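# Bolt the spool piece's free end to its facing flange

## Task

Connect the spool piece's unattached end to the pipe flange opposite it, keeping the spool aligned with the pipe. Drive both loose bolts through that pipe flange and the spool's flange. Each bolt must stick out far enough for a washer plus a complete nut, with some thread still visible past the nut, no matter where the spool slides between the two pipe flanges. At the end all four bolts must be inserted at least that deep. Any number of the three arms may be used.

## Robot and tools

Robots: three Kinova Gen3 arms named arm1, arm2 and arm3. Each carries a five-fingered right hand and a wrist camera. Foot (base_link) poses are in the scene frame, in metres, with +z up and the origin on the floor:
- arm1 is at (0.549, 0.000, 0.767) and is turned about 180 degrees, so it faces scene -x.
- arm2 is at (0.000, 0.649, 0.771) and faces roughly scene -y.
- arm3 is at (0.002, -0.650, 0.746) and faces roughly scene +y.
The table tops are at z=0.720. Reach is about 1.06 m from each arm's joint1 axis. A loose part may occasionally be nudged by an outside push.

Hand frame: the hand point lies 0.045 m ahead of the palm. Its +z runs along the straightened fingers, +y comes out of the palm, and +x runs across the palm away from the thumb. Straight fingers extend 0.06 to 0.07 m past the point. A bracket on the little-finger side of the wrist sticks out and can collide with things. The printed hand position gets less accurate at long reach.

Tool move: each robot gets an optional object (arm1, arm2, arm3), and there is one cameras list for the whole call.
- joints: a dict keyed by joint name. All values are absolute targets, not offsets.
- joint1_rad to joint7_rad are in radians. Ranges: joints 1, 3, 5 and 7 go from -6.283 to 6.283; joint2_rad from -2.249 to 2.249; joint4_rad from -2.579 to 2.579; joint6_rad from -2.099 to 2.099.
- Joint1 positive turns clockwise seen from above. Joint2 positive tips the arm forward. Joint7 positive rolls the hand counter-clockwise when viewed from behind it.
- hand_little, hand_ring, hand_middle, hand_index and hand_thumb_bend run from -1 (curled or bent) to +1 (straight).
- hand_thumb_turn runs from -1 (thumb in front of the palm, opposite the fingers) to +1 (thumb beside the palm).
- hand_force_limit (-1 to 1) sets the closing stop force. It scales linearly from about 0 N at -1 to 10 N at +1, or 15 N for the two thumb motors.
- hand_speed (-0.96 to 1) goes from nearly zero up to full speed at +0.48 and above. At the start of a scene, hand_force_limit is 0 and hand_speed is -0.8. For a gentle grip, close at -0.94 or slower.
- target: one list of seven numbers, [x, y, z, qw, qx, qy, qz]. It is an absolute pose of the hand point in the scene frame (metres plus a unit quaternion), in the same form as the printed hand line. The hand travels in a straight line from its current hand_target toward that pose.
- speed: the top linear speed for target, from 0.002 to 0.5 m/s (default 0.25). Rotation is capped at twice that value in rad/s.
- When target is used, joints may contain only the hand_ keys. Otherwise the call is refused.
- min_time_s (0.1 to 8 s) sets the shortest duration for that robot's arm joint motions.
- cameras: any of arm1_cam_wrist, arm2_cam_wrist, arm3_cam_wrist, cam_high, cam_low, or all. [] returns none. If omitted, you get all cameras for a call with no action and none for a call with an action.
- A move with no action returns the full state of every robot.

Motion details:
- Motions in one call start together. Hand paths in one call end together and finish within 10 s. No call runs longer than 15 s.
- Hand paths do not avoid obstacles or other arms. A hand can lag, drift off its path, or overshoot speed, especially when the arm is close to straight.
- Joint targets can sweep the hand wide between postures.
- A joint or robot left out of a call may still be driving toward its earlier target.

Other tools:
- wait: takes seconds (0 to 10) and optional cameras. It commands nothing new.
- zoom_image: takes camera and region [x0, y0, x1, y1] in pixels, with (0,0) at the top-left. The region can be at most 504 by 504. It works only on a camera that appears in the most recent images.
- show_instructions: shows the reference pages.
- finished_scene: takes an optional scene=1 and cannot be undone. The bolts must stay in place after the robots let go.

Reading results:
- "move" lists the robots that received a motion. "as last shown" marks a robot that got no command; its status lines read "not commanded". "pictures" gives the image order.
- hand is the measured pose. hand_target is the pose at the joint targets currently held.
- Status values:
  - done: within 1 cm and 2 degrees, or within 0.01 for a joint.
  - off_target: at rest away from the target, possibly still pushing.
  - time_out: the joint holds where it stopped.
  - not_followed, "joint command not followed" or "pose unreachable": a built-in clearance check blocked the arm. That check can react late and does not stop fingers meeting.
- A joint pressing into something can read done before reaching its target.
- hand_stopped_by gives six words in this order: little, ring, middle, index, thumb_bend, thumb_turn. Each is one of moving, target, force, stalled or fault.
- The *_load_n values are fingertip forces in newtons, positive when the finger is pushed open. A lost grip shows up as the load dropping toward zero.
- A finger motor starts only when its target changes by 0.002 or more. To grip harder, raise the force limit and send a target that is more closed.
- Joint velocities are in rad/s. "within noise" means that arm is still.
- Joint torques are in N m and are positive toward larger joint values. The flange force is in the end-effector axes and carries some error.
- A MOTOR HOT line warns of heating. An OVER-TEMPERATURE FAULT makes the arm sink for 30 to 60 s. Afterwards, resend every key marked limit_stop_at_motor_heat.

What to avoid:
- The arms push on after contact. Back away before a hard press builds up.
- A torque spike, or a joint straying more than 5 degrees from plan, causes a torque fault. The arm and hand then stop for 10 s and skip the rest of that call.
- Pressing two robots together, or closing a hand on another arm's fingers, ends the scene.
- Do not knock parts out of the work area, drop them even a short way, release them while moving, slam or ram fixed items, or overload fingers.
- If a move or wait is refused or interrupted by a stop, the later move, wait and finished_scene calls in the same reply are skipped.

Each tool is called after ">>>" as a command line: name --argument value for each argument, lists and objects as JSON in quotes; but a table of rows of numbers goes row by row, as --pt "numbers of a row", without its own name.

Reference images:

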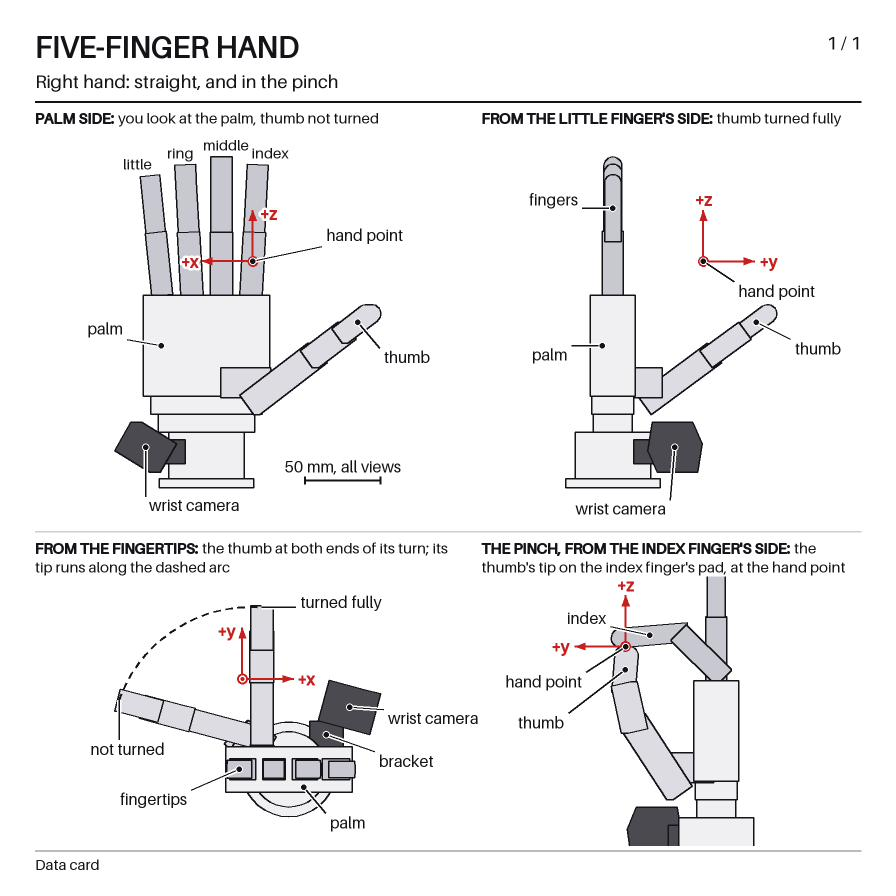

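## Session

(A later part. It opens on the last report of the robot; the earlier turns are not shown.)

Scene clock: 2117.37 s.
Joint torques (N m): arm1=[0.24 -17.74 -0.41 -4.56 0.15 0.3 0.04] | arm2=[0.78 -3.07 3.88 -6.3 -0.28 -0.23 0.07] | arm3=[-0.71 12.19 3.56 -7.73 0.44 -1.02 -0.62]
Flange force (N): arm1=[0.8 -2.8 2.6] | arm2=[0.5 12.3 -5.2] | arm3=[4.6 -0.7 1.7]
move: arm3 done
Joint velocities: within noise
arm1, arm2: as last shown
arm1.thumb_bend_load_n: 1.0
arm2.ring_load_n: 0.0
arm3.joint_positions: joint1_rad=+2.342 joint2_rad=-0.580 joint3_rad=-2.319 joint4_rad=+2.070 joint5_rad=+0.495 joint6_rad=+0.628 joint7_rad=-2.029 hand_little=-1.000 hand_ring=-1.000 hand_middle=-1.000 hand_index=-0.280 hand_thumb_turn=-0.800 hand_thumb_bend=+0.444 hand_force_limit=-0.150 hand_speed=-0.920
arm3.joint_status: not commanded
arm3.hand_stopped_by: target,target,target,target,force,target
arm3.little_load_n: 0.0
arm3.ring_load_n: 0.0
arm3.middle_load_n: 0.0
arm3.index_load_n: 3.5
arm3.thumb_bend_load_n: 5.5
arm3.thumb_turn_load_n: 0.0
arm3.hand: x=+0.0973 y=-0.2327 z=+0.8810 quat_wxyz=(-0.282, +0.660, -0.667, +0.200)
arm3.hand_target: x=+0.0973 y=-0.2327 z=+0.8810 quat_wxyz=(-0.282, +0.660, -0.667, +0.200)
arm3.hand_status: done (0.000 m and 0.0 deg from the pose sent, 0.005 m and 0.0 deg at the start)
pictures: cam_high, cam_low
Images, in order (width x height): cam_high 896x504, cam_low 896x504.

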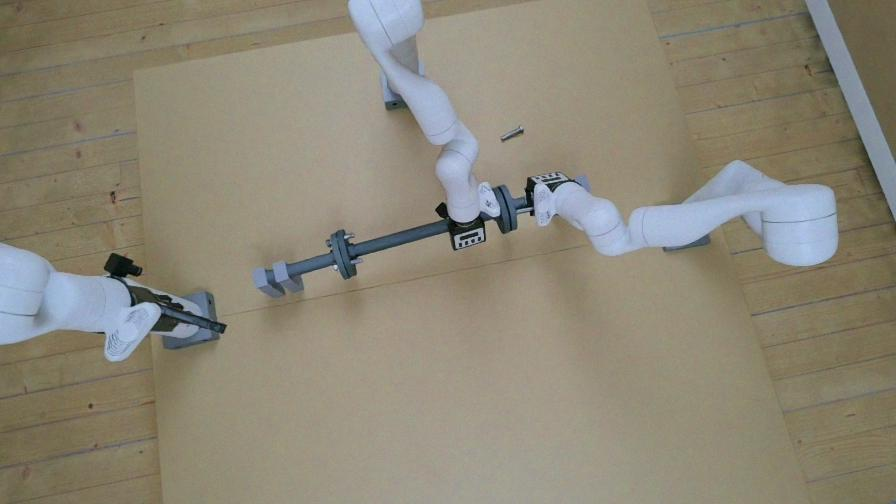

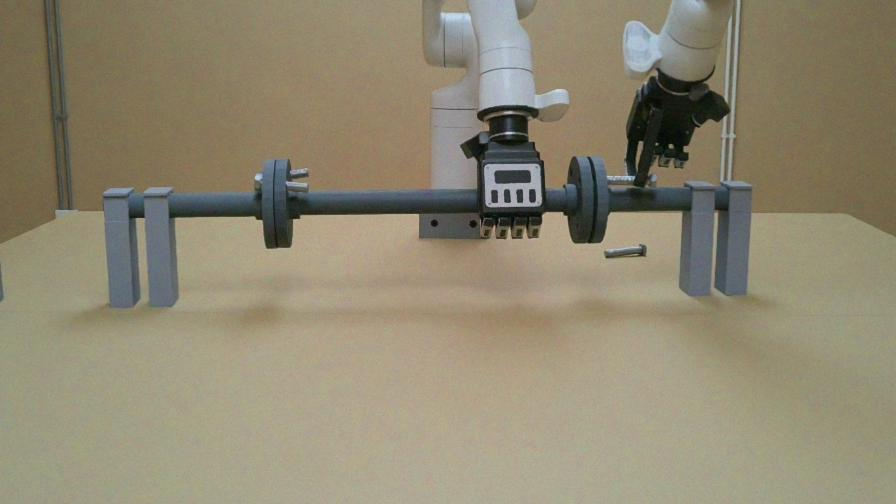

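>>> move --arm3 '{"target": [0.0993, -0.2370, 0.8803, 0.2822, -0.6597, 0.6673, -0.1997], "speed": 0.03}'

>>> move --arm3 '{"target": [0.0988, -0.2325, 0.8803, 0.2822, -0.6597, 0.6673, -0.1997], "speed": 0.02}'

>>> move --arm3 '{"target": [0.0961, -0.2368, 0.8813, 0.2822, -0.6597, 0.6673, -0.1997], "speed": 0.03}'

>>> move --arm3 '{"target": [0.0956, -0.2323, 0.8813, 0.2822, -0.6597, 0.6673, -0.1997], "speed": 0.02}'

>>> move --arm3 '{"target": [0.0985, -0.2366, 0.8823, 0.2822, -0.6597, 0.6673, -0.1997], "speed": 0.03}'

>>> move --arm3 '{"target": [0.0980, -0.2321, 0.8823, 0.2822, -0.6597, 0.6673, -0.1997], "speed": 0.02}' --cameras '["arm3_cam_wrist", "cam_high"]'

>>> zoom_image --camera "arm3_cam_wrist" --region '[200, 150, 450, 400]'

>>> zoom_image --camera "cam_high" --region '[485, 170, 545, 230]'

Scene clock: 2148.73 s.
Joint torques (N m): arm1=[0.19 -17.75 -0.62 -4.52 0.14 0.27 0.03] | arm2=[0.74 -3.12 3.88 -6.32 -0.28 -0.24 0.05] | arm3=[-0.21 11.62 3.95 -5.5 0.45 0.15 -0.38]
Flange force (N): arm1=[0.8 -2.5 3.0] | arm2=[0.4 12.2 -5.2] | arm3=[0.5 0.1 2.1]
move: arm3 done
Joint velocities: within noise
arm1, arm2: as last shown
arm1.middle_load_n: 2.5
arm1.index_load_n: 1.0
arm3.joint_positions: joint1_rad=+2.338 joint2_rad=-0.577 joint3_rad=-2.312 joint4_rad=+2.085 joint5_rad=+0.502 joint6_rad=+0.617 joint7_rad=-2.034 hand_little=-1.000 hand_ring=-1.000 hand_middle=-1.000 hand_index=-0.280 hand_thumb_turn=-0.800 hand_thumb_bend=+0.444 hand_force_limit=-0.150 hand_speed=-0.920
arm3.joint_status: not commanded
arm3.hand_stopped_by: target,target,target,target,force,target
arm3.little_load_n: 0.0
arm3.ring_load_n: 0.5
arm3.middle_load_n: 0.0
arm3.index_load_n: 4.0
arm3.thumb_bend_load_n: 5.5
arm3.thumb_turn_load_n: 0.0
arm3.hand: x=+0.0993 y=-0.2370 z=+0.8803 quat_wxyz=(-0.282, +0.660, -0.667, +0.200)
arm3.hand_target: x=+0.0993 y=-0.2370 z=+0.8803 quat_wxyz=(-0.282, +0.660, -0.667, +0.200)
arm3.hand_status: done (0.000 m and 0.0 deg from the pose sent, 0.005 m and 0.0 deg at the start)
pictures: none

Scene clock: 2149.70 s.
Joint torques (N m): arm1=[0.24 -17.7 -0.43 -4.58 0.09 0.3 0.04] | arm2=[0.77 -3.12 3.86 -6.26 -0.28 -0.22 0.06] | arm3=[-0.8 12.21 3.59 -7.96 0.46 -1.14 -0.65]
Flange force (N): arm1=[0.8 -2.4 2.7] | arm2=[0.3 12.3 -5.4] | arm3=[4.9 -0.8 1.6]
move: arm3 done
Joint velocities: within noise
arm1, arm2: as last shown
arm1.index_load_n: 0.5
arm3.joint_positions: joint1_rad=+2.347 joint2_rad=-0.582 joint3_rad=-2.319 joint4_rad=+2.071 joint5_rad=+0.497 joint6_rad=+0.623 joint7_rad=-2.028 hand_little=-1.000 hand_ring=-1.000 hand_middle=-1.000 hand_index=-0.280 hand_thumb_turn=-0.800 hand_thumb_bend=+0.444 hand_force_limit=-0.150 hand_speed=-0.920
arm3.joint_status: not commanded
arm3.hand_stopped_by: target,target,target,target,force,target
arm3.little_load_n: 0.0
arm3.ring_load_n: 0.0
arm3.middle_load_n: 0.0
arm3.index_load_n: 3.5
arm3.thumb_bend_load_n: 5.5
arm3.thumb_turn_load_n: 0.0
arm3.hand: x=+0.0988 y=-0.2325 z=+0.8803 quat_wxyz=(-0.282, +0.660, -0.667, +0.200)
arm3.hand_target: x=+0.0988 y=-0.2325 z=+0.8803 quat_wxyz=(-0.282, +0.660, -0.667, +0.200)
arm3.hand_status: done (0.000 m and 0.0 deg from the pose sent, 0.005 m and 0.0 deg at the start)
pictures: none

Scene clock: 2150.67 s.
Joint torques (N m): arm1=[0.27 -17.8 -0.54 -4.51 0.16 0.25 0.01] | arm2=[0.75 -3.11 3.87 -6.26 -0.3 -0.23 0.05] | arm3=[-0.14 11.63 3.92 -5.49 0.48 0.14 -0.41]
Flange force (N): arm1=[0.7 -2.8 3.0] | arm2=[0.3 12.3 -5.4] | arm3=[0.4 0.1 1.8]
move: arm3 done
Joint velocities: within noise
arm1.joint_positions: joint1_rad=-0.012 joint2_rad=+0.656 joint3_rad=-0.349 joint4_rad=+1.951 joint5_rad=+0.862 joint6_rad=+0.313 joint7_rad=-0.895 hand_little=-0.853 hand_ring=-0.789 hand_middle=-0.779 hand_index=-0.785 hand_thumb_turn=-1.000 hand_thumb_bend=+1.000 hand_force_limit=-0.600 hand_speed=-0.940
arm1.joint_status: not commanded
arm1.hand_stopped_by: force,force,force,force,target,target
arm1.little_load_n: 9.0
arm1.ring_load_n: 5.5
arm1.middle_load_n: 2.0
arm1.index_load_n: 0.5
arm1.thumb_bend_load_n: 0.5
arm1.thumb_turn_load_n: 0.0
arm1.hand: x=+0.0902 y=-0.1005 z=+0.7997 quat_wxyz=(-0.116, +0.658, +0.733, -0.129)
arm1.hand_target: x=+0.0902 y=-0.1005 z=+0.7997 quat_wxyz=(-0.116, +0.658, +0.733, -0.129)
arm1.hand_status: not commanded
arm2: as last shown
arm2.little_load_n: -0.5
arm3.joint_positions: joint1_rad=+2.331 joint2_rad=-0.575 joint3_rad=-2.313 joint4_rad=+2.082 joint5_rad=+0.499 joint6_rad=+0.627 joint7_rad=-2.036 hand_little=-1.000 hand_ring=-1.000 hand_middle=-1.000 hand_index=-0.280 hand_thumb_turn=-0.800 hand_thumb_bend=+0.444 hand_force_limit=-0.150 hand_speed=-0.920
arm3.joint_status: not commanded
arm3.hand_stopped_by: target,target,target,target,force,target
arm3.little_load_n: 0.5
arm3.ring_load_n: 0.0
arm3.middle_load_n: 0.0
arm3.index_load_n: 4.0
arm3.thumb_bend_load_n: 5.5
arm3.thumb_turn_load_n: 0.0
arm3.hand: x=+0.0961 y=-0.2368 z=+0.8813 quat_wxyz=(-0.282, +0.660, -0.667, +0.200)
arm3.hand_target: x=+0.0961 y=-0.2368 z=+0.8813 quat_wxyz=(-0.282, +0.660, -0.667, +0.200)
arm3.hand_status: done (0.000 m and 0.0 deg from the pose sent, 0.005 m and 0.0 deg at the start)
pictures: none

Scene clock: 2151.63 s.
Joint torques (N m): arm1=[0.29 -17.72 -0.49 -4.54 0.14 0.32 0.07] | arm2=[0.8 -3.13 3.89 -6.26 -0.31 -0.27 0.07] | arm3=[-0.58 12.12 3.69 -7.83 0.54 -0.99 -0.65]
Flange force (N): arm1=[0.6 -2.3 3.0] | arm2=[0.4 12.4 -5.5] | arm3=[4.9 -0.6 1.4]
move: arm3 done
Joint velocities: within noise
arm1: as last shown
arm1.index_load_n: 1.0
arm1.thumb_bend_load_n: 1.0
arm2.joint_positions: joint1_rad=+0.616 joint2_rad=-0.270 joint3_rad=-0.068 joint4_rad=+1.571 joint5_rad=-0.119 joint6_rad=+1.827 joint7_rad=-1.961 hand_little=+1.000 hand_ring=+1.000 hand_middle=+1.000 hand_index=+1.000 hand_thumb_turn=+1.000 hand_thumb_bend=+1.000 hand_force_limit=+0.000 hand_speed=-0.800
arm2.joint_status: not commanded
arm2.hand_stopped_by: target,target,target,target,target,target
arm2.little_load_n: 0.0
arm2.ring_load_n: 0.0
arm2.middle_load_n: 0.0
arm2.index_load_n: 0.0
arm2.thumb_bend_load_n: 0.0
arm2.thumb_turn_load_n: 0.0
arm2.hand: x=-0.0605 y=+0.4097 z=+1.2323 quat_wxyz=(-0.043, -0.936, -0.349, -0.023)
arm2.hand_target: x=-0.0605 y=+0.4097 z=+1.2323 quat_wxyz=(-0.043, -0.936, -0.349, -0.023)
arm2.hand_status: not commanded
arm3.joint_positions: joint1_rad=+2.339 joint2_rad=-0.580 joint3_rad=-2.320 joint4_rad=+2.068 joint5_rad=+0.494 joint6_rad=+0.632 joint7_rad=-2.031 hand_little=-1.000 hand_ring=-1.000 hand_middle=-1.000 hand_index=-0.280 hand_thumb_turn=-0.800 hand_thumb_bend=+0.444 hand_force_limit=-0.150 hand_speed=-0.920
arm3.joint_status: not commanded
arm3.hand_stopped_by: target,target,target,target,force,target
arm3.little_load_n: 0.0
arm3.ring_load_n: 0.5
arm3.middle_load_n: 0.0
arm3.index_load_n: 3.5
arm3.thumb_bend_load_n: 5.5
arm3.thumb_turn_load_n: 0.0
arm3.hand: x=+0.0956 y=-0.2323 z=+0.8813 quat_wxyz=(-0.282, +0.660, -0.667, +0.200)
arm3.hand_target: x=+0.0956 y=-0.2323 z=+0.8813 quat_wxyz=(-0.282, +0.660, -0.667, +0.200)
arm3.hand_status: done (0.000 m and 0.0 deg from the pose sent, 0.005 m and 0.0 deg at the start)
pictures: none

Scene clock: 2152.60 s.
Joint torques (N m): arm1=[0.22 -17.75 -0.45 -4.55 0.15 0.31 0.03] | arm2=[0.75 -3.12 3.92 -6.3 -0.3 -0.25 0.08] | arm3=[-0.23 11.57 3.91 -5.61 0.47 0.16 -0.44]
Flange force (N): arm1=[0.9 -2.7 2.7] | arm2=[0.5 12.5 -5.3] | arm3=[0.6 -0.1 2.1]
move: arm3 done
Joint velocities: within noise
arm1, arm2: as last shown
arm1.middle_load_n: 2.5
arm1.index_load_n: 0.5
arm1.thumb_bend_load_n: 0.5
arm2.thumb_turn_load_n: -0.5
arm3.joint_positions: joint1_rad=+2.336 joint2_rad=-0.572 joint3_rad=-2.311 joint4_rad=+2.081 joint5_rad=+0.502 joint6_rad=+0.625 joint7_rad=-2.032 hand_little=-1.000 hand_ring=-1.000 hand_middle=-1.000 hand_index=-0.280 hand_thumb_turn=-0.800 hand_thumb_bend=+0.444 hand_force_limit=-0.150 hand_speed=-0.920
arm3.joint_status: not commanded
arm3.hand_stopped_by: target,target,target,target,force,target
arm3.little_load_n: 0.0
arm3.ring_load_n: 0.0
arm3.middle_load_n: 0.0
arm3.index_load_n: 4.0
arm3.thumb_bend_load_n: 5.5
arm3.thumb_turn_load_n: 0.0
arm3.hand: x=+0.0985 y=-0.2366 z=+0.8823 quat_wxyz=(-0.282, +0.660, -0.667, +0.200)
arm3.hand_target: x=+0.0985 y=-0.2366 z=+0.8823 quat_wxyz=(-0.282, +0.660, -0.667, +0.200)
arm3.hand_status: done (0.000 m and 0.0 deg from the pose sent, 0.005 m and 0.0 deg at the start)
pictures: none

Scene clock: 2153.57 s.
Joint torques (N m): arm1=[0.35 -17.76 -0.43 -4.58 0.12 0.27 0.04] | arm2=[0.74 -3.1 3.91 -6.29 -0.26 -0.23 0.07] | arm3=[-0.72 12.24 3.64 -8.08 0.53 -1.16 -0.64]
Flange force (N): arm1=[0.5 -2.5 2.9] | arm2=[0.5 12.4 -5.3] | arm3=[5.0 -0.5 1.6]
move: arm3 done
Joint velocities: within noise
arm1, arm2: as last shown
arm1.index_load_n: 1.0
arm1.thumb_bend_load_n: 1.0
arm1.thumb_turn_load_n: -0.5
arm2.thumb_turn_load_n: 0.0
arm3.joint_positions: joint1_rad=+2.344 joint2_rad=-0.578 joint3_rad=-2.319 joint4_rad=+2.068 joint5_rad=+0.496 joint6_rad=+0.631 joint7_rad=-2.026 hand_little=-1.000 hand_ring=-1.000 hand_middle=-1.000 hand_index=-0.280 hand_thumb_turn=-0.800 hand_thumb_bend=+0.444 hand_force_limit=-0.150 hand_speed=-0.920
arm3.joint_status: not commanded
arm3.hand_stopped_by: target,target,target,target,force,target
arm3.little_load_n: 0.0
arm3.ring_load_n: 0.0
arm3.middle_load_n: 0.0
arm3.index_load_n: 3.5
arm3.thumb_bend_load_n: 5.0
arm3.thumb_turn_load_n: 0.0
arm3.hand: x=+0.0980 y=-0.2321 z=+0.8823 quat_wxyz=(-0.282, +0.660, -0.667, +0.200)
arm3.hand_target: x=+0.0980 y=-0.2321 z=+0.8823 quat_wxyz=(-0.282, +0.660, -0.667, +0.200)
arm3.hand_status: done (0.000 m and 0.0 deg from the pose sent, 0.005 m and 0.0 deg at the start)
Images, in order (width x height): arm3_cam_wrist 672x504, cam_high 896x504.

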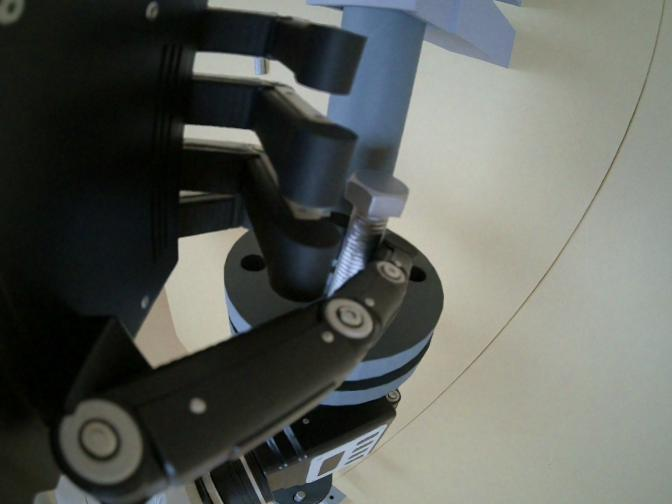

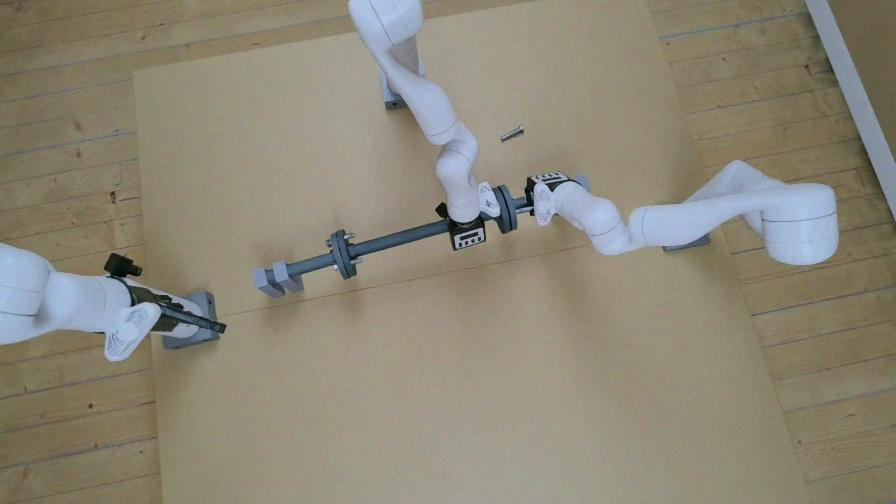

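Scaled by 2.016 from the camera's image (finer frame: 960x720).

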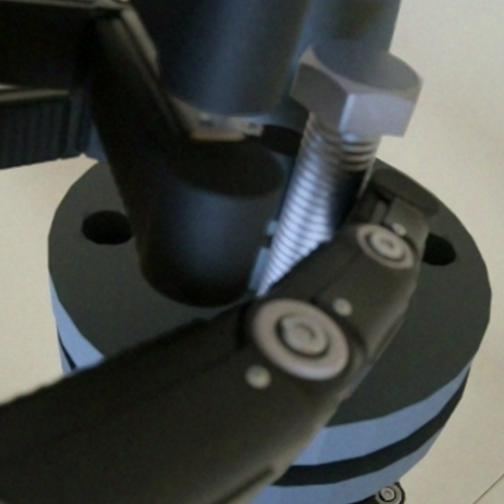

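Scaled by 8.400 from the camera's image (finer frame: 1280x720).

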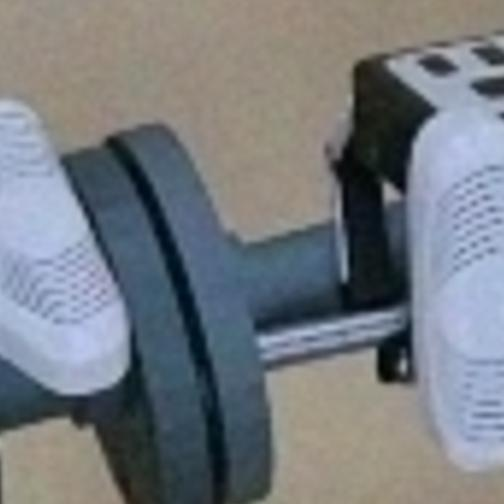

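>>> move --arm3 '{"target": [0.1008, -0.2364, 0.8793, 0.2822, -0.6597, 0.6673, -0.1997], "speed": 0.03}'

>>> move --arm3 '{"target": [0.1003, -0.2319, 0.8793, 0.2822, -0.6597, 0.6673, -0.1997], "speed": 0.02}'

>>> move --arm3 '{"target": [0.1019, -0.2364, 0.8780, 0.2822, -0.6597, 0.6673, -0.1997], "speed": 0.03}'

>>> move --arm3 '{"target": [0.1014, -0.2319, 0.8780, 0.2822, -0.6597, 0.6673, -0.1997], "speed": 0.02}'

>>> move --arm3 '{"target": [0.0970, -0.2364, 0.8836, 0.2822, -0.6597, 0.6673, -0.1997], "speed": 0.03}'

>>> move --arm3 '{"target": [0.0965, -0.2319, 0.8836, 0.2822, -0.6597, 0.6673, -0.1997], "speed": 0.02}'

>>> move --arm3 '{"target": [0.0957, -0.2364, 0.8849, 0.2822, -0.6597, 0.6673, -0.1997], "speed": 0.03}'

>>> move --arm3 '{"target": [0.0952, -0.2319, 0.8849, 0.2822, -0.6597, 0.6673, -0.1997], "speed": 0.02}' --cameras '["arm3_cam_wrist", "cam_low", "cam_high"]'

Scene clock: 2188.93 s.
Joint torques (N m): arm1=[0.21 -17.68 -0.49 -4.57 0.1 0.3 0.09] | arm2=[0.71 -3.1 3.88 -6.25 -0.33 -0.25 0.08] | arm3=[-0.23 11.65 3.98 -5.49 0.5 0.18 -0.41]
Flange force (N): arm1=[0.7 -2.2 2.8] | arm2=[0.4 12.3 -5.5] | arm3=[0.4 0.0 2.2]
move: arm3 done
Joint velocities: within noise
arm1, arm2: as last shown
arm1.index_load_n: 0.5
arm1.thumb_turn_load_n: 0.0
arm3.joint_positions: joint1_rad=+2.344 joint2_rad=-0.580 joint3_rad=-2.313 joint4_rad=+2.085 joint5_rad=+0.503 joint6_rad=+0.611 joint7_rad=-2.032 hand_little=-1.000 hand_ring=-1.000 hand_middle=-1.000 hand_index=-0.280 hand_thumb_turn=-0.800 hand_thumb_bend=+0.444 hand_force_limit=-0.150 hand_speed=-0.920
arm3.joint_status: not commanded
arm3.hand_stopped_by: target,target,target,target,force,target
arm3.little_load_n: 0.0
arm3.ring_load_n: 0.0
arm3.middle_load_n: 0.0
arm3.index_load_n: 4.0
arm3.thumb_bend_load_n: 5.5
arm3.thumb_turn_load_n: 0.0
arm3.hand: x=+0.1008 y=-0.2364 z=+0.8793 quat_wxyz=(-0.282, +0.660, -0.667, +0.200)
arm3.hand_target: x=+0.1008 y=-0.2364 z=+0.8793 quat_wxyz=(-0.282, +0.660, -0.667, +0.200)
arm3.hand_status: done (0.000 m and 0.0 deg from the pose sent, 0.006 m and 0.0 deg at the start)
pictures: none

Scene clock: 2189.90 s.
Joint torques (N m): arm1=[0.32 -17.76 -0.5 -4.54 0.19 0.29 0.03] | arm2=[0.75 -3.05 3.91 -6.25 -0.28 -0.24 0.06] | arm3=[-0.82 12.32 3.61 -7.73 0.44 -1.01 -0.59]
Flange force (N): arm1=[0.5 -2.6 2.9] | arm2=[0.5 12.4 -5.4] | arm3=[4.4 -0.6 2.1]
move: arm3 done
Joint velocities: within noise
arm1, arm2: as last shown
arm1.middle_load_n: 2.0
arm2.thumb_bend_load_n: -0.5
arm3.joint_positions: joint1_rad=+2.353 joint2_rad=-0.585 joint3_rad=-2.320 joint4_rad=+2.072 joint5_rad=+0.497 joint6_rad=+0.617 joint7_rad=-2.027 hand_little=-1.000 hand_ring=-1.000 hand_middle=-1.000 hand_index=-0.280 hand_thumb_turn=-0.800 hand_thumb_bend=+0.444 hand_force_limit=-0.150 hand_speed=-0.920
arm3.joint_status: not commanded
arm3.hand_stopped_by: target,target,target,target,force,target
arm3.little_load_n: 0.5
arm3.ring_load_n: 0.0
arm3.middle_load_n: 0.0
arm3.index_load_n: 4.0
arm3.thumb_bend_load_n: 5.0
arm3.thumb_turn_load_n: 0.0
arm3.hand: x=+0.1003 y=-0.2319 z=+0.8793 quat_wxyz=(-0.282, +0.660, -0.667, +0.200)
arm3.hand_target: x=+0.1003 y=-0.2319 z=+0.8793 quat_wxyz=(-0.282, +0.660, -0.667, +0.200)
arm3.hand_status: done (0.000 m and 0.0 deg from the pose sent, 0.005 m and 0.0 deg at the start)
pictures: none

Scene clock: 2190.87 s.
Joint torques (N m): arm1=[0.32 -17.77 -0.42 -4.54 0.14 0.27 0.04] | arm2=[0.78 -3.15 3.87 -6.31 -0.3 -0.23 0.05] | arm3=[-0.16 11.67 4.01 -5.47 0.43 0.13 -0.39]
Flange force (N): arm1=[0.6 -2.7 2.8] | arm2=[0.3 12.3 -5.2] | arm3=[0.6 0.1 1.9]
move: arm3 done
Joint velocities: within noise
arm1, arm2: as last shown
arm1.middle_load_n: 2.5
arm1.index_load_n: 1.0
arm1.thumb_bend_load_n: 0.5
arm2.thumb_bend_load_n: 0.0
arm3.joint_positions: joint1_rad=+2.348 joint2_rad=-0.583 joint3_rad=-2.313 joint4_rad=+2.087 joint5_rad=+0.503 joint6_rad=+0.605 joint7_rad=-2.033 hand_little=-1.000 hand_ring=-1.000 hand_middle=-1.000 hand_index=-0.280 hand_thumb_turn=-0.800 hand_thumb_bend=+0.444 hand_force_limit=-0.150 hand_speed=-0.920
arm3.joint_status: not commanded
arm3.hand_stopped_by: target,target,target,target,force,target
arm3.little_load_n: 0.0
arm3.ring_load_n: 0.0
arm3.middle_load_n: 0.0
arm3.index_load_n: 4.0
arm3.thumb_bend_load_n: 5.5
arm3.thumb_turn_load_n: 0.0
arm3.hand: x=+0.1019 y=-0.2364 z=+0.8780 quat_wxyz=(-0.282, +0.660, -0.667, +0.200)
arm3.hand_target: x=+0.1019 y=-0.2364 z=+0.8780 quat_wxyz=(-0.282, +0.660, -0.667, +0.200)
arm3.hand_status: done (0.000 m and 0.0 deg from the pose sent, 0.005 m and 0.0 deg at the start)
pictures: none

Scene clock: 2191.83 s.
Joint torques (N m): arm1=[0.28 -17.68 -0.44 -4.52 0.09 0.28 0.04] | arm2=[0.77 -3.1 3.88 -6.3 -0.3 -0.25 0.06] | arm3=[-0.8 12.32 3.64 -7.46 0.4 -0.93 -0.59]
Flange force (N): arm1=[0.7 -2.6 2.7] | arm2=[0.5 12.3 -5.3] | arm3=[3.9 -0.7 2.0]
move: arm3 done
Joint velocities: within noise
arm1, arm2: as last shown
arm1.middle_load_n: 2.0
arm1.index_load_n: 0.5
arm1.thumb_bend_load_n: 1.0
arm3.joint_positions: joint1_rad=+2.356 joint2_rad=-0.588 joint3_rad=-2.320 joint4_rad=+2.074 joint5_rad=+0.498 joint6_rad=+0.611 joint7_rad=-2.027 hand_little=-1.000 hand_ring=-1.000 hand_middle=-1.000 hand_index=-0.280 hand_thumb_turn=-0.800 hand_thumb_bend=+0.444 hand_force_limit=-0.150 hand_speed=-0.920
arm3.joint_status: not commanded
arm3.hand_stopped_by: target,target,target,target,force,target
arm3.little_load_n: 0.0
arm3.ring_load_n: 0.0
arm3.middle_load_n: 0.0
arm3.index_load_n: 4.0
arm3.thumb_bend_load_n: 5.5
arm3.thumb_turn_load_n: 0.0
arm3.hand: x=+0.1014 y=-0.2319 z=+0.8780 quat_wxyz=(-0.282, +0.660, -0.667, +0.200)
arm3.hand_target: x=+0.1014 y=-0.2319 z=+0.8780 quat_wxyz=(-0.282, +0.660, -0.667, +0.200)
arm3.hand_status: done (0.000 m and 0.0 deg from the pose sent, 0.005 m and 0.0 deg at the start)
pictures: none

Scene clock: 2192.80 s.
Joint torques (N m): arm1=[0.23 -17.7 -0.43 -4.58 0.19 0.27 0.04] | arm2=[0.73 -3.1 3.9 -6.25 -0.26 -0.23 0.04] | arm3=[-0.17 11.62 3.94 -5.59 0.52 0.13 -0.4]
Flange force (N): arm1=[0.9 -2.8 2.3] | arm2=[0.4 12.3 -5.4] | arm3=[0.4 0.2 2.0]
move: arm3 done
Joint velocities: within noise
arm1.joint_positions: joint1_rad=-0.012 joint2_rad=+0.656 joint3_rad=-0.349 joint4_rad=+1.951 joint5_rad=+0.862 joint6_rad=+0.313 joint7_rad=-0.895 hand_little=-0.853 hand_ring=-0.789 hand_middle=-0.779 hand_index=-0.785 hand_thumb_turn=-1.000 hand_thumb_bend=+1.000 hand_force_limit=-0.600 hand_speed=-0.940
arm1.joint_status: not commanded
arm1.hand_stopped_by: force,force,force,force,target,target
arm1.little_load_n: 9.5
arm1.ring_load_n: 5.5
arm1.middle_load_n: 2.0
arm1.index_load_n: 0.5
arm1.thumb_bend_load_n: 1.0
arm1.thumb_turn_load_n: 0.0
arm1.hand: x=+0.0902 y=-0.1005 z=+0.7997 quat_wxyz=(-0.116, +0.658, +0.733, -0.129)
arm1.hand_target: x=+0.0902 y=-0.1005 z=+0.7997 quat_wxyz=(-0.116, +0.658, +0.733, -0.129)
arm1.hand_status: not commanded
arm2: as last shown
arm3.joint_positions: joint1_rad=+2.332 joint2_rad=-0.569 joint3_rad=-2.312 joint4_rad=+2.078 joint5_rad=+0.500 joint6_rad=+0.633 joint7_rad=-2.032 hand_little=-1.000 hand_ring=-1.000 hand_middle=-1.000 hand_index=-0.280 hand_thumb_turn=-0.800 hand_thumb_bend=+0.444 hand_force_limit=-0.150 hand_speed=-0.920
arm3.joint_status: not commanded
arm3.hand_stopped_by: target,target,target,target,force,target
arm3.little_load_n: 0.0
arm3.ring_load_n: 0.0
arm3.middle_load_n: 0.0
arm3.index_load_n: 4.0
arm3.thumb_bend_load_n: 5.5
arm3.thumb_turn_load_n: 0.0
arm3.hand: x=+0.0970 y=-0.2364 z=+0.8836 quat_wxyz=(-0.282, +0.660, -0.667, +0.200)
arm3.hand_target: x=+0.0970 y=-0.2364 z=+0.8836 quat_wxyz=(-0.282, +0.660, -0.667, +0.200)
arm3.hand_status: done (0.000 m and 0.0 deg from the pose sent, 0.008 m and 0.0 deg at the start)
pictures: none

Scene clock: 2193.77 s.
Joint torques (N m): arm1=[0.3 -17.77 -0.53 -4.63 0.12 0.26 0.06] | arm2=[0.79 -3.15 3.87 -6.27 -0.28 -0.23 0.08] | arm3=[-0.72 12.32 3.66 -7.87 0.53 -0.96 -0.62]
Flange force (N): arm1=[0.5 -2.1 3.1] | arm2=[0.3 12.4 -5.4] | arm3=[4.5 -0.2 2.3]
move: arm3 done
Joint velocities: within noise
arm1: as last shown
arm1.little_load_n: 9.0
arm1.thumb_bend_load_n: 0.5
arm2.joint_positions: joint1_rad=+0.616 joint2_rad=-0.270 joint3_rad=-0.068 joint4_rad=+1.571 joint5_rad=-0.119 joint6_rad=+1.827 joint7_rad=-1.961 hand_little=+1.000 hand_ring=+1.000 hand_middle=+1.000 hand_index=+1.000 hand_thumb_turn=+1.000 hand_thumb_bend=+1.000 hand_force_limit=+0.000 hand_speed=-0.800
arm2.joint_status: not commanded
arm2.hand_stopped_by: target,target,target,target,target,target
arm2.little_load_n: 0.0
arm2.ring_load_n: 0.0
arm2.middle_load_n: 0.0
arm2.index_load_n: 0.0
arm2.thumb_bend_load_n: 0.0
arm2.thumb_turn_load_n: 0.5
arm2.hand: x=-0.0605 y=+0.4097 z=+1.2323 quat_wxyz=(-0.043, -0.936, -0.349, -0.023)
arm2.hand_target: x=-0.0605 y=+0.4097 z=+1.2323 quat_wxyz=(-0.043, -0.936, -0.349, -0.023)
arm2.hand_status: not commanded
arm3.joint_positions: joint1_rad=+2.341 joint2_rad=-0.575 joint3_rad=-2.319 joint4_rad=+2.065 joint5_rad=+0.495 joint6_rad=+0.638 joint7_rad=-2.026 hand_little=-1.000 hand_ring=-1.000 hand_middle=-1.000 hand_index=-0.280 hand_thumb_turn=-0.800 hand_thumb_bend=+0.444 hand_force_limit=-0.150 hand_speed=-0.920
arm3.joint_status: not commanded
arm3.hand_stopped_by: target,target,target,target,force,target
arm3.little_load_n: 0.0
arm3.ring_load_n: 0.0
arm3.middle_load_n: 0.0
arm3.index_load_n: 4.5
arm3.thumb_bend_load_n: 5.5
arm3.thumb_turn_load_n: 0.0
arm3.hand: x=+0.0965 y=-0.2319 z=+0.8836 quat_wxyz=(-0.282, +0.660, -0.667, +0.200)
arm3.hand_target: x=+0.0965 y=-0.2319 z=+0.8836 quat_wxyz=(-0.282, +0.660, -0.667, +0.200)
arm3.hand_status: done (0.000 m and 0.0 deg from the pose sent, 0.005 m and 0.0 deg at the start)
pictures: none

Scene clock: 2194.73 s.
Joint torques (N m): arm1=[0.26 -17.77 -0.56 -4.49 0.13 0.28 0.06] | arm2=[0.74 -3.08 3.91 -6.25 -0.29 -0.22 0.1] | arm3=[-0.18 11.53 3.88 -5.69 0.47 0.16 -0.41]
Flange force (N): arm1=[0.6 -2.5 3.2] | arm2=[0.5 12.5 -5.4] | arm3=[0.8 0.0 2.1]
move: arm3 done
Joint velocities: within noise
arm1, arm2: as last shown
arm1.thumb_bend_load_n: 1.0
arm2.ring_load_n: 0.5
arm2.thumb_turn_load_n: 0.0
arm3.joint_positions: joint1_rad=+2.328 joint2_rad=-0.566 joint3_rad=-2.312 joint4_rad=+2.076 joint5_rad=+0.499 joint6_rad=+0.639 joint7_rad=-2.032 hand_little=-1.000 hand_ring=-1.000 hand_middle=-1.000 hand_index=-0.280 hand_thumb_turn=-0.800 hand_thumb_bend=+0.444 hand_force_limit=-0.150 hand_speed=-0.920
arm3.joint_status: not commanded
arm3.hand_stopped_by: target,target,target,target,force,target
arm3.little_load_n: 0.0
arm3.ring_load_n: 0.0
arm3.middle_load_n: 0.0
arm3.index_load_n: 4.0
arm3.thumb_bend_load_n: 5.5
arm3.thumb_turn_load_n: 0.0
arm3.hand: x=+0.0957 y=-0.2364 z=+0.8849 quat_wxyz=(-0.282, +0.660, -0.667, +0.200)
arm3.hand_target: x=+0.0957 y=-0.2364 z=+0.8849 quat_wxyz=(-0.282, +0.660, -0.667, +0.200)
arm3.hand_status: done (0.000 m and 0.0 deg from the pose sent, 0.005 m and 0.0 deg at the start)
pictures: none

Scene clock: 2195.70 s.
Joint torques (N m): arm1=[0.19 -17.76 -0.52 -4.67 0.16 0.25 0.03] | arm2=[0.77 -3.14 3.84 -6.23 -0.29 -0.25 0.06] | arm3=[-0.85 12.38 3.57 -8.03 0.52 -1.05 -0.65]
Flange force (N): arm1=[0.9 -2.4 2.6] | arm2=[0.2 12.3 -5.6] | arm3=[4.5 -0.4 2.6]
move: arm3 done
Joint velocities: within noise
arm1, arm2: as last shown
arm1.ring_load_n: 6.0
arm2.ring_load_n: 0.0
arm3.joint_positions: joint1_rad=+2.337 joint2_rad=-0.572 joint3_rad=-2.319 joint4_rad=+2.062 joint5_rad=+0.494 joint6_rad=+0.645 joint7_rad=-2.026 hand_little=-1.000 hand_ring=-1.000 hand_middle=-1.000 hand_index=-0.280 hand_thumb_turn=-0.800 hand_thumb_bend=+0.444 hand_force_limit=-0.150 hand_speed=-0.920
arm3.joint_status: not commanded
arm3.hand_stopped_by: target,target,target,target,force,target
arm3.little_load_n: 0.0
arm3.ring_load_n: 0.0
arm3.middle_load_n: 0.0
arm3.index_load_n: 4.5
arm3.thumb_bend_load_n: 5.0
arm3.thumb_turn_load_n: 0.0
arm3.hand: x=+0.0952 y=-0.2319 z=+0.8849 quat_wxyz=(-0.282, +0.660, -0.667, +0.200)
arm3.hand_target: x=+0.0952 y=-0.2319 z=+0.8849 quat_wxyz=(-0.282, +0.660, -0.667, +0.200)
arm3.hand_status: done (0.000 m and 0.0 deg from the pose sent, 0.005 m and 0.0 deg at the start)
pictures: arm3_cam_wrist, cam_high, cam_low
Images, in order (width x height): arm3_cam_wrist 672x504, cam_high 896x504, cam_low 896x504.

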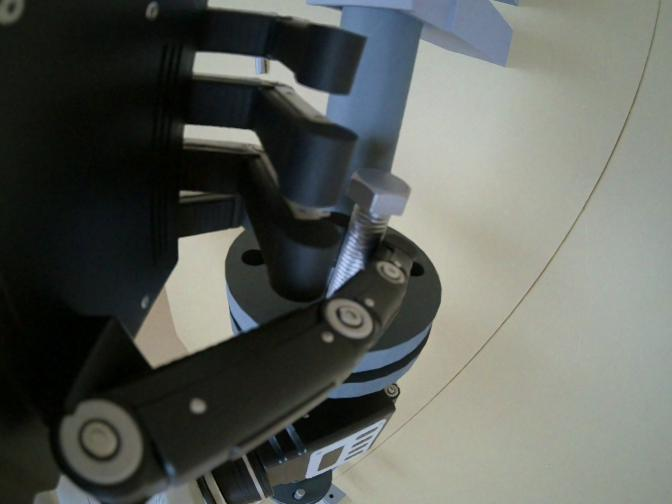

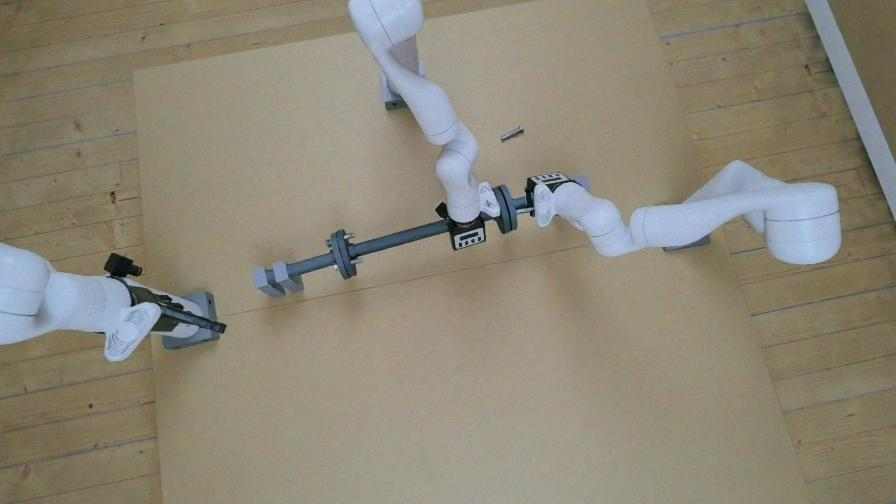

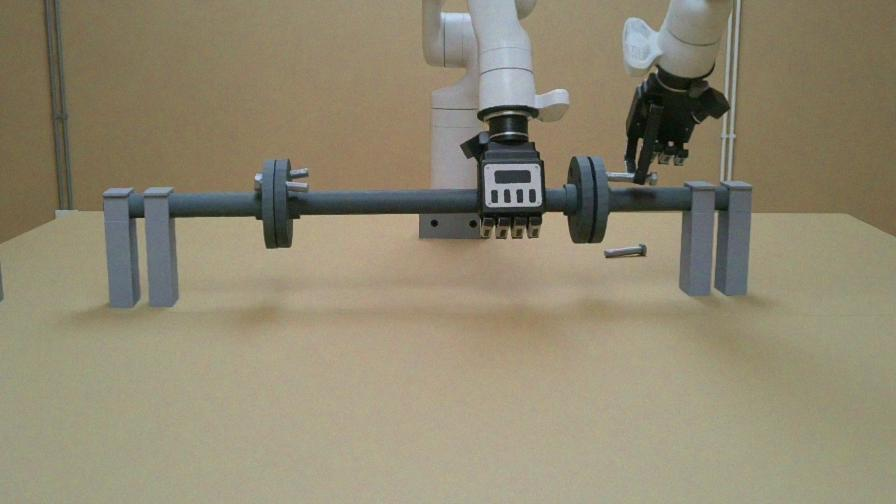

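>>> move --arm3 '{"target": [0.0957, -0.2500, 0.8849, 0.2822, -0.6597, 0.6673, -0.1997], "speed": 0.1}' --arm2 '{"target": [0.12, 0.14, 1.12, 0.116, -0.6576, -0.733, 0.1292], "speed": 0.15, "joints": {"hand_thumb_turn": -1}}' --cameras '["all"]'

Scene clock: 2293.90 s.
Joint torques (N m): arm1=[0.37 -17.7 -0.48 -4.54 0.16 0.31 0.06] | arm2=[0.87 -17.15 2.59 -5.79 0.68 0.23 0.04] | arm3=[-0.17 10.96 3.76 -5.56 0.45 0.2 -0.38]
Flange force (N): arm1=[0.3 -2.2 3.0] | arm2=[-7.1 2.1 -6.7] | arm3=[0.8 0.1 2.2]
move: arm2 done; arm3 done
Joint velocities: within noise
arm1: as last shown
arm1.ring_load_n: 5.5
arm2.joint_positions: joint1_rad=-0.032 joint2_rad=+0.516 joint3_rad=-0.573 joint4_rad=+1.055 joint5_rad=+0.580 joint6_rad=+1.794 joint7_rad=-1.991 hand_little=+1.000 hand_ring=+1.000 hand_middle=+1.000 hand_index=+1.000 hand_thumb_turn=-1.000 hand_thumb_bend=+1.000 hand_force_limit=+0.000 hand_speed=-0.800
arm2.joint_status: all done
arm2.hand_stopped_by: target,target,target,target,target,target
arm2.little_load_n: 0.0
arm2.ring_load_n: 0.0
arm2.middle_load_n: 0.0
arm2.index_load_n: -0.5
arm2.thumb_bend_load_n: 0.0
arm2.thumb_turn_load_n: 0.0
arm2.hand: x=+0.1200 y=+0.1400 z=+1.1200 quat_wxyz=(+0.116, -0.658, -0.733, +0.129)
arm2.hand_target: x=+0.1200 y=+0.1400 z=+1.1200 quat_wxyz=(+0.116, -0.658, -0.733, +0.129)
arm2.hand_status: done (0.000 m and 0.0 deg from the pose sent, 0.343 m and 60.7 deg at the start)
arm3.joint_positions: joint1_rad=+2.298 joint2_rad=-0.549 joint3_rad=-2.290 joint4_rad=+2.117 joint5_rad=+0.516 joint6_rad=+0.626 joint7_rad=-2.053 hand_little=-1.000 hand_ring=-1.000 hand_middle=-1.000 hand_index=-0.280 hand_thumb_turn=-0.800 hand_thumb_bend=+0.444 hand_force_limit=-0.150 hand_speed=-0.920
arm3.joint_status: not commanded
arm3.hand_stopped_by: target,target,target,target,force,target
arm3.little_load_n: 0.0
arm3.ring_load_n: 0.0
arm3.middle_load_n: 0.0
arm3.index_load_n: 4.5
arm3.thumb_bend_load_n: 5.5
arm3.thumb_turn_load_n: 0.0
arm3.hand: x=+0.0957 y=-0.2500 z=+0.8849 quat_wxyz=(-0.282, +0.660, -0.667, +0.200)
arm3.hand_target: x=+0.0957 y=-0.2500 z=+0.8849 quat_wxyz=(-0.282, +0.660, -0.667, +0.200)
arm3.hand_status: done (0.000 m and 0.0 deg from the pose sent, 0.018 m and 0.0 deg at the start)
pictures: arm1_cam_wrist, arm2_cam_wrist, arm3_cam_wrist, cam_high, cam_low
Images, in order (width x height): arm1_cam_wrist 672x504, arm2_cam_wrist 672x504, arm3_cam_wrist 672x504, cam_high 896x504, cam_low 896x504.

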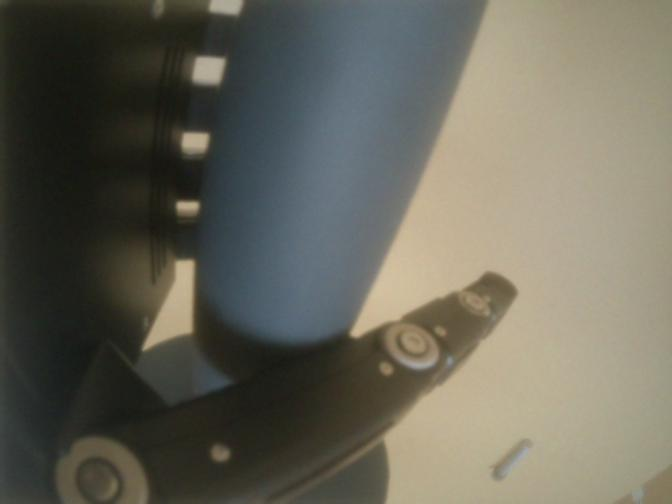

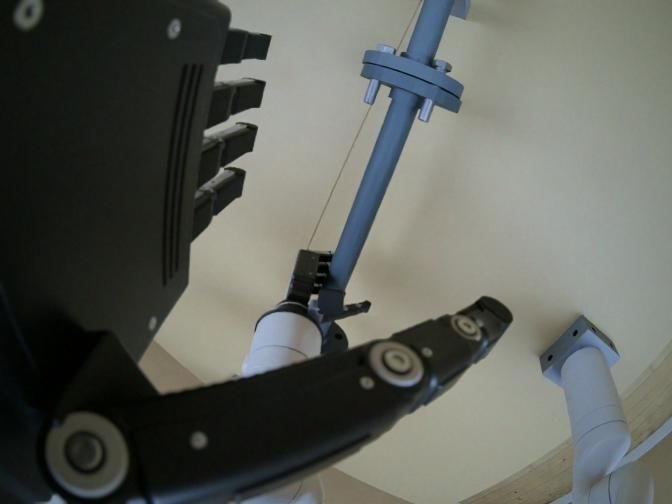

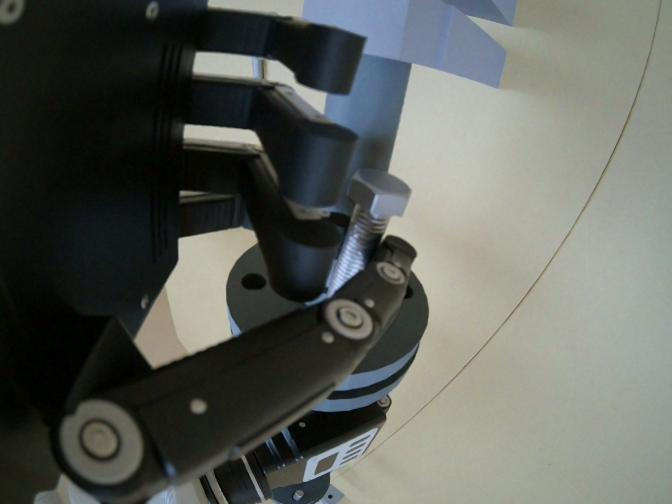

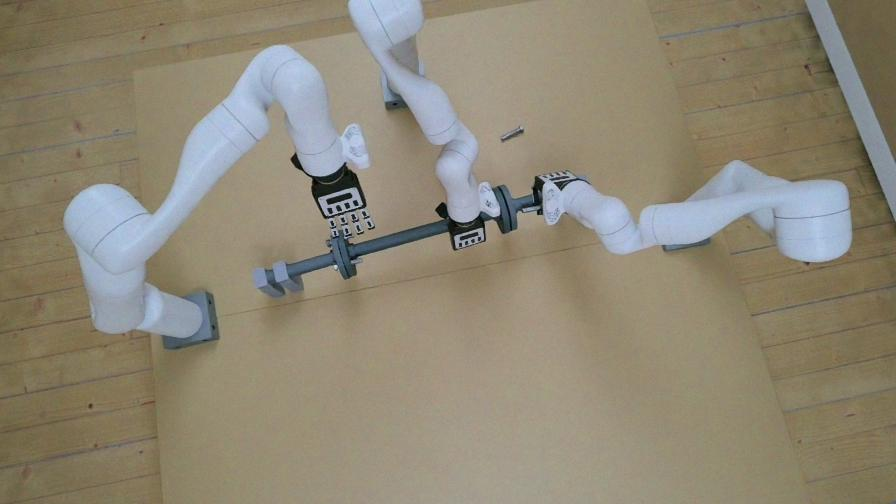

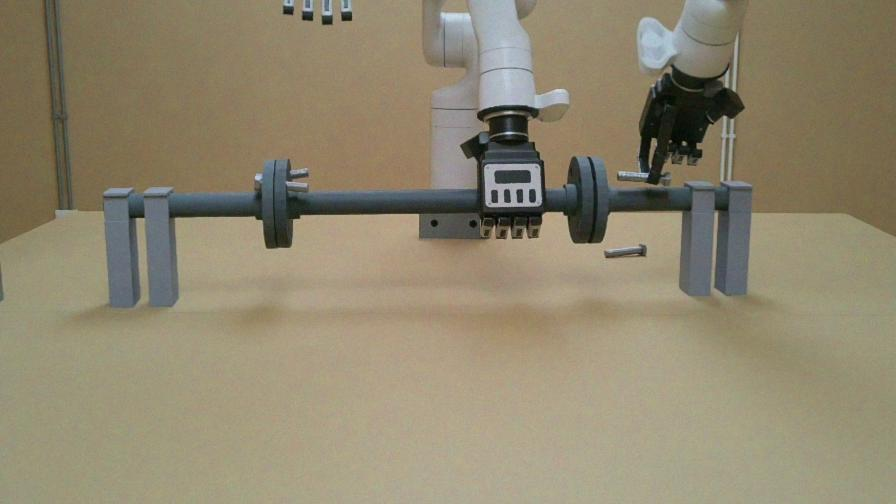

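>>> move --arm2 '{"target": [0.1347, 0.064, 0.945, 0.116, -0.6576, -0.733, 0.1292], "speed": 0.1}' --cameras '["arm1_cam_wrist", "arm2_cam_wrist", "cam_high", "cam_low"]'

>>> zoom_image --camera "cam_high" --region '[330, 100, 530, 280]'

Scene clock: 2309.50 s.
Joint torques (N m): arm1=[0.26 -17.73 -0.48 -4.57 0.17 0.33 0.06] | arm2=[0.89 -20.99 2.08 -5.38 0.63 0.3 0.07] | arm3=[-0.23 11.08 3.75 -5.49 0.47 0.2 -0.39]
Flange force (N): arm1=[0.7 -2.3 2.8] | arm2=[-7.8 2.4 -4.2] | arm3=[0.3 0.2 2.4]
move: arm2 done
Joint velocities: within noise
arm1, arm3: as last shown
arm1.thumb_bend_load_n: 0.5
arm2.joint_positions: joint1_rad=-0.055 joint2_rad=+0.786 joint3_rad=-0.529 joint4_rad=+1.147 joint5_rad=+0.677 joint6_rad=+1.479 joint7_rad=-2.119 hand_little=+1.000 hand_ring=+1.000 hand_middle=+1.000 hand_index=+1.000 hand_thumb_turn=-1.000 hand_thumb_bend=+1.000 hand_force_limit=+0.000 hand_speed=-0.800
arm2.joint_status: not commanded
arm2.hand_stopped_by: target,target,target,target,target,target
arm2.little_load_n: 0.0
arm2.ring_load_n: 0.0
arm2.middle_load_n: 0.0
arm2.index_load_n: -0.5
arm2.thumb_bend_load_n: 0.0
arm2.thumb_turn_load_n: 0.0
arm2.hand: x=+0.1347 y=+0.0640 z=+0.9450 quat_wxyz=(+0.116, -0.658, -0.733, +0.129)
arm2.hand_target: x=+0.1347 y=+0.0640 z=+0.9450 quat_wxyz=(+0.116, -0.658, -0.733, +0.129)
arm2.hand_status: done (0.000 m and 0.0 deg from the pose sent, 0.191 m and 0.0 deg at the start)
arm3.little_load_n: 0.5
arm3.index_load_n: 4.0
Images, in order (width x height): arm1_cam_wrist 672x504, arm2_cam_wrist 672x504, cam_high 896x504, cam_low 896x504.

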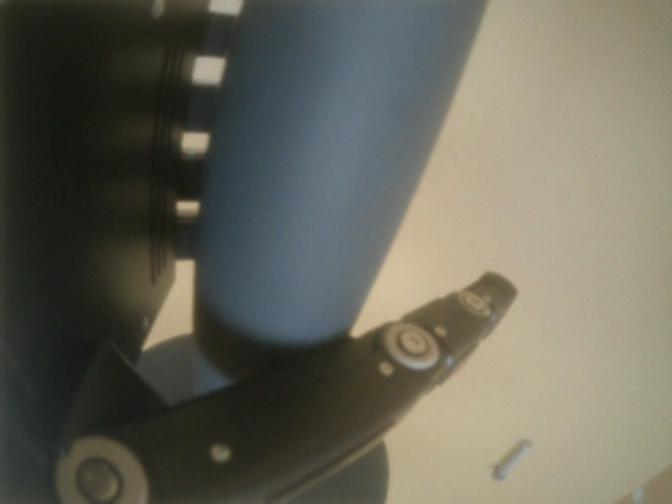

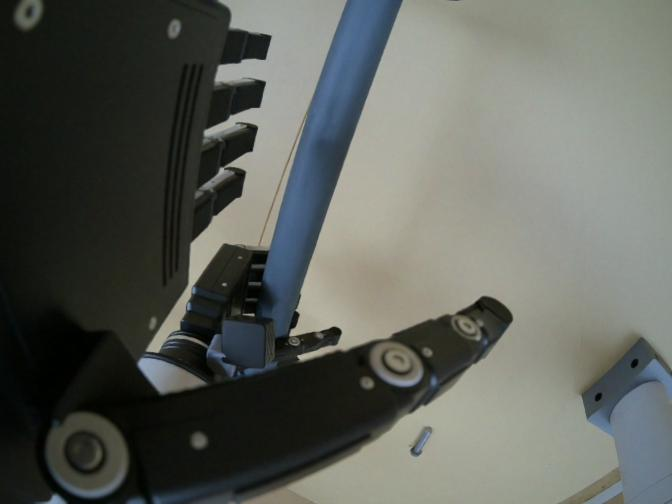

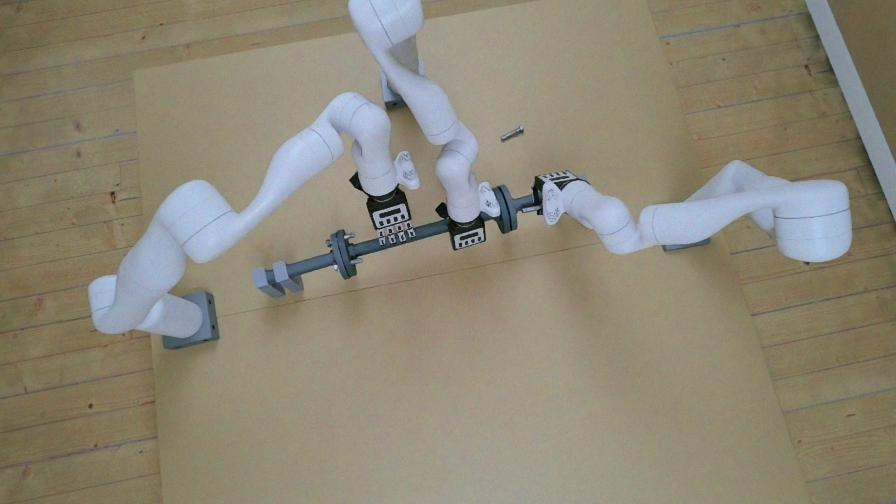

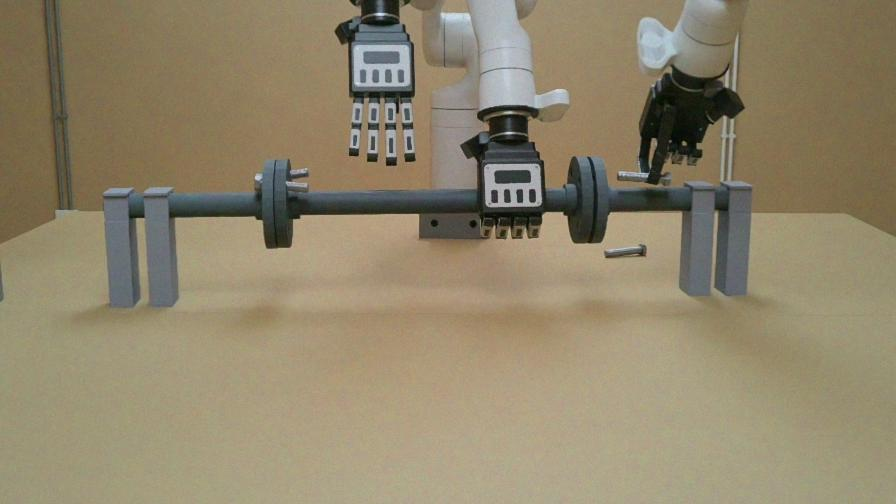

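Scaled by 2.520 from the camera's image (finer frame: 1280x720).

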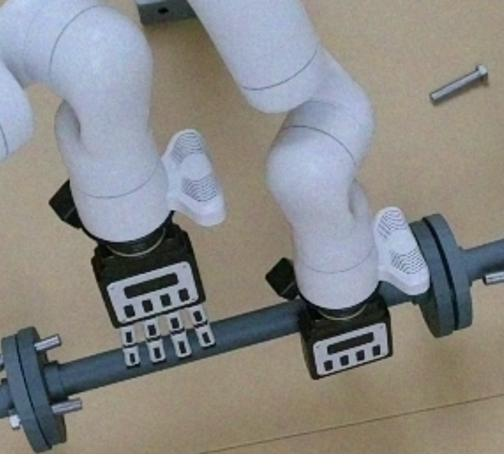

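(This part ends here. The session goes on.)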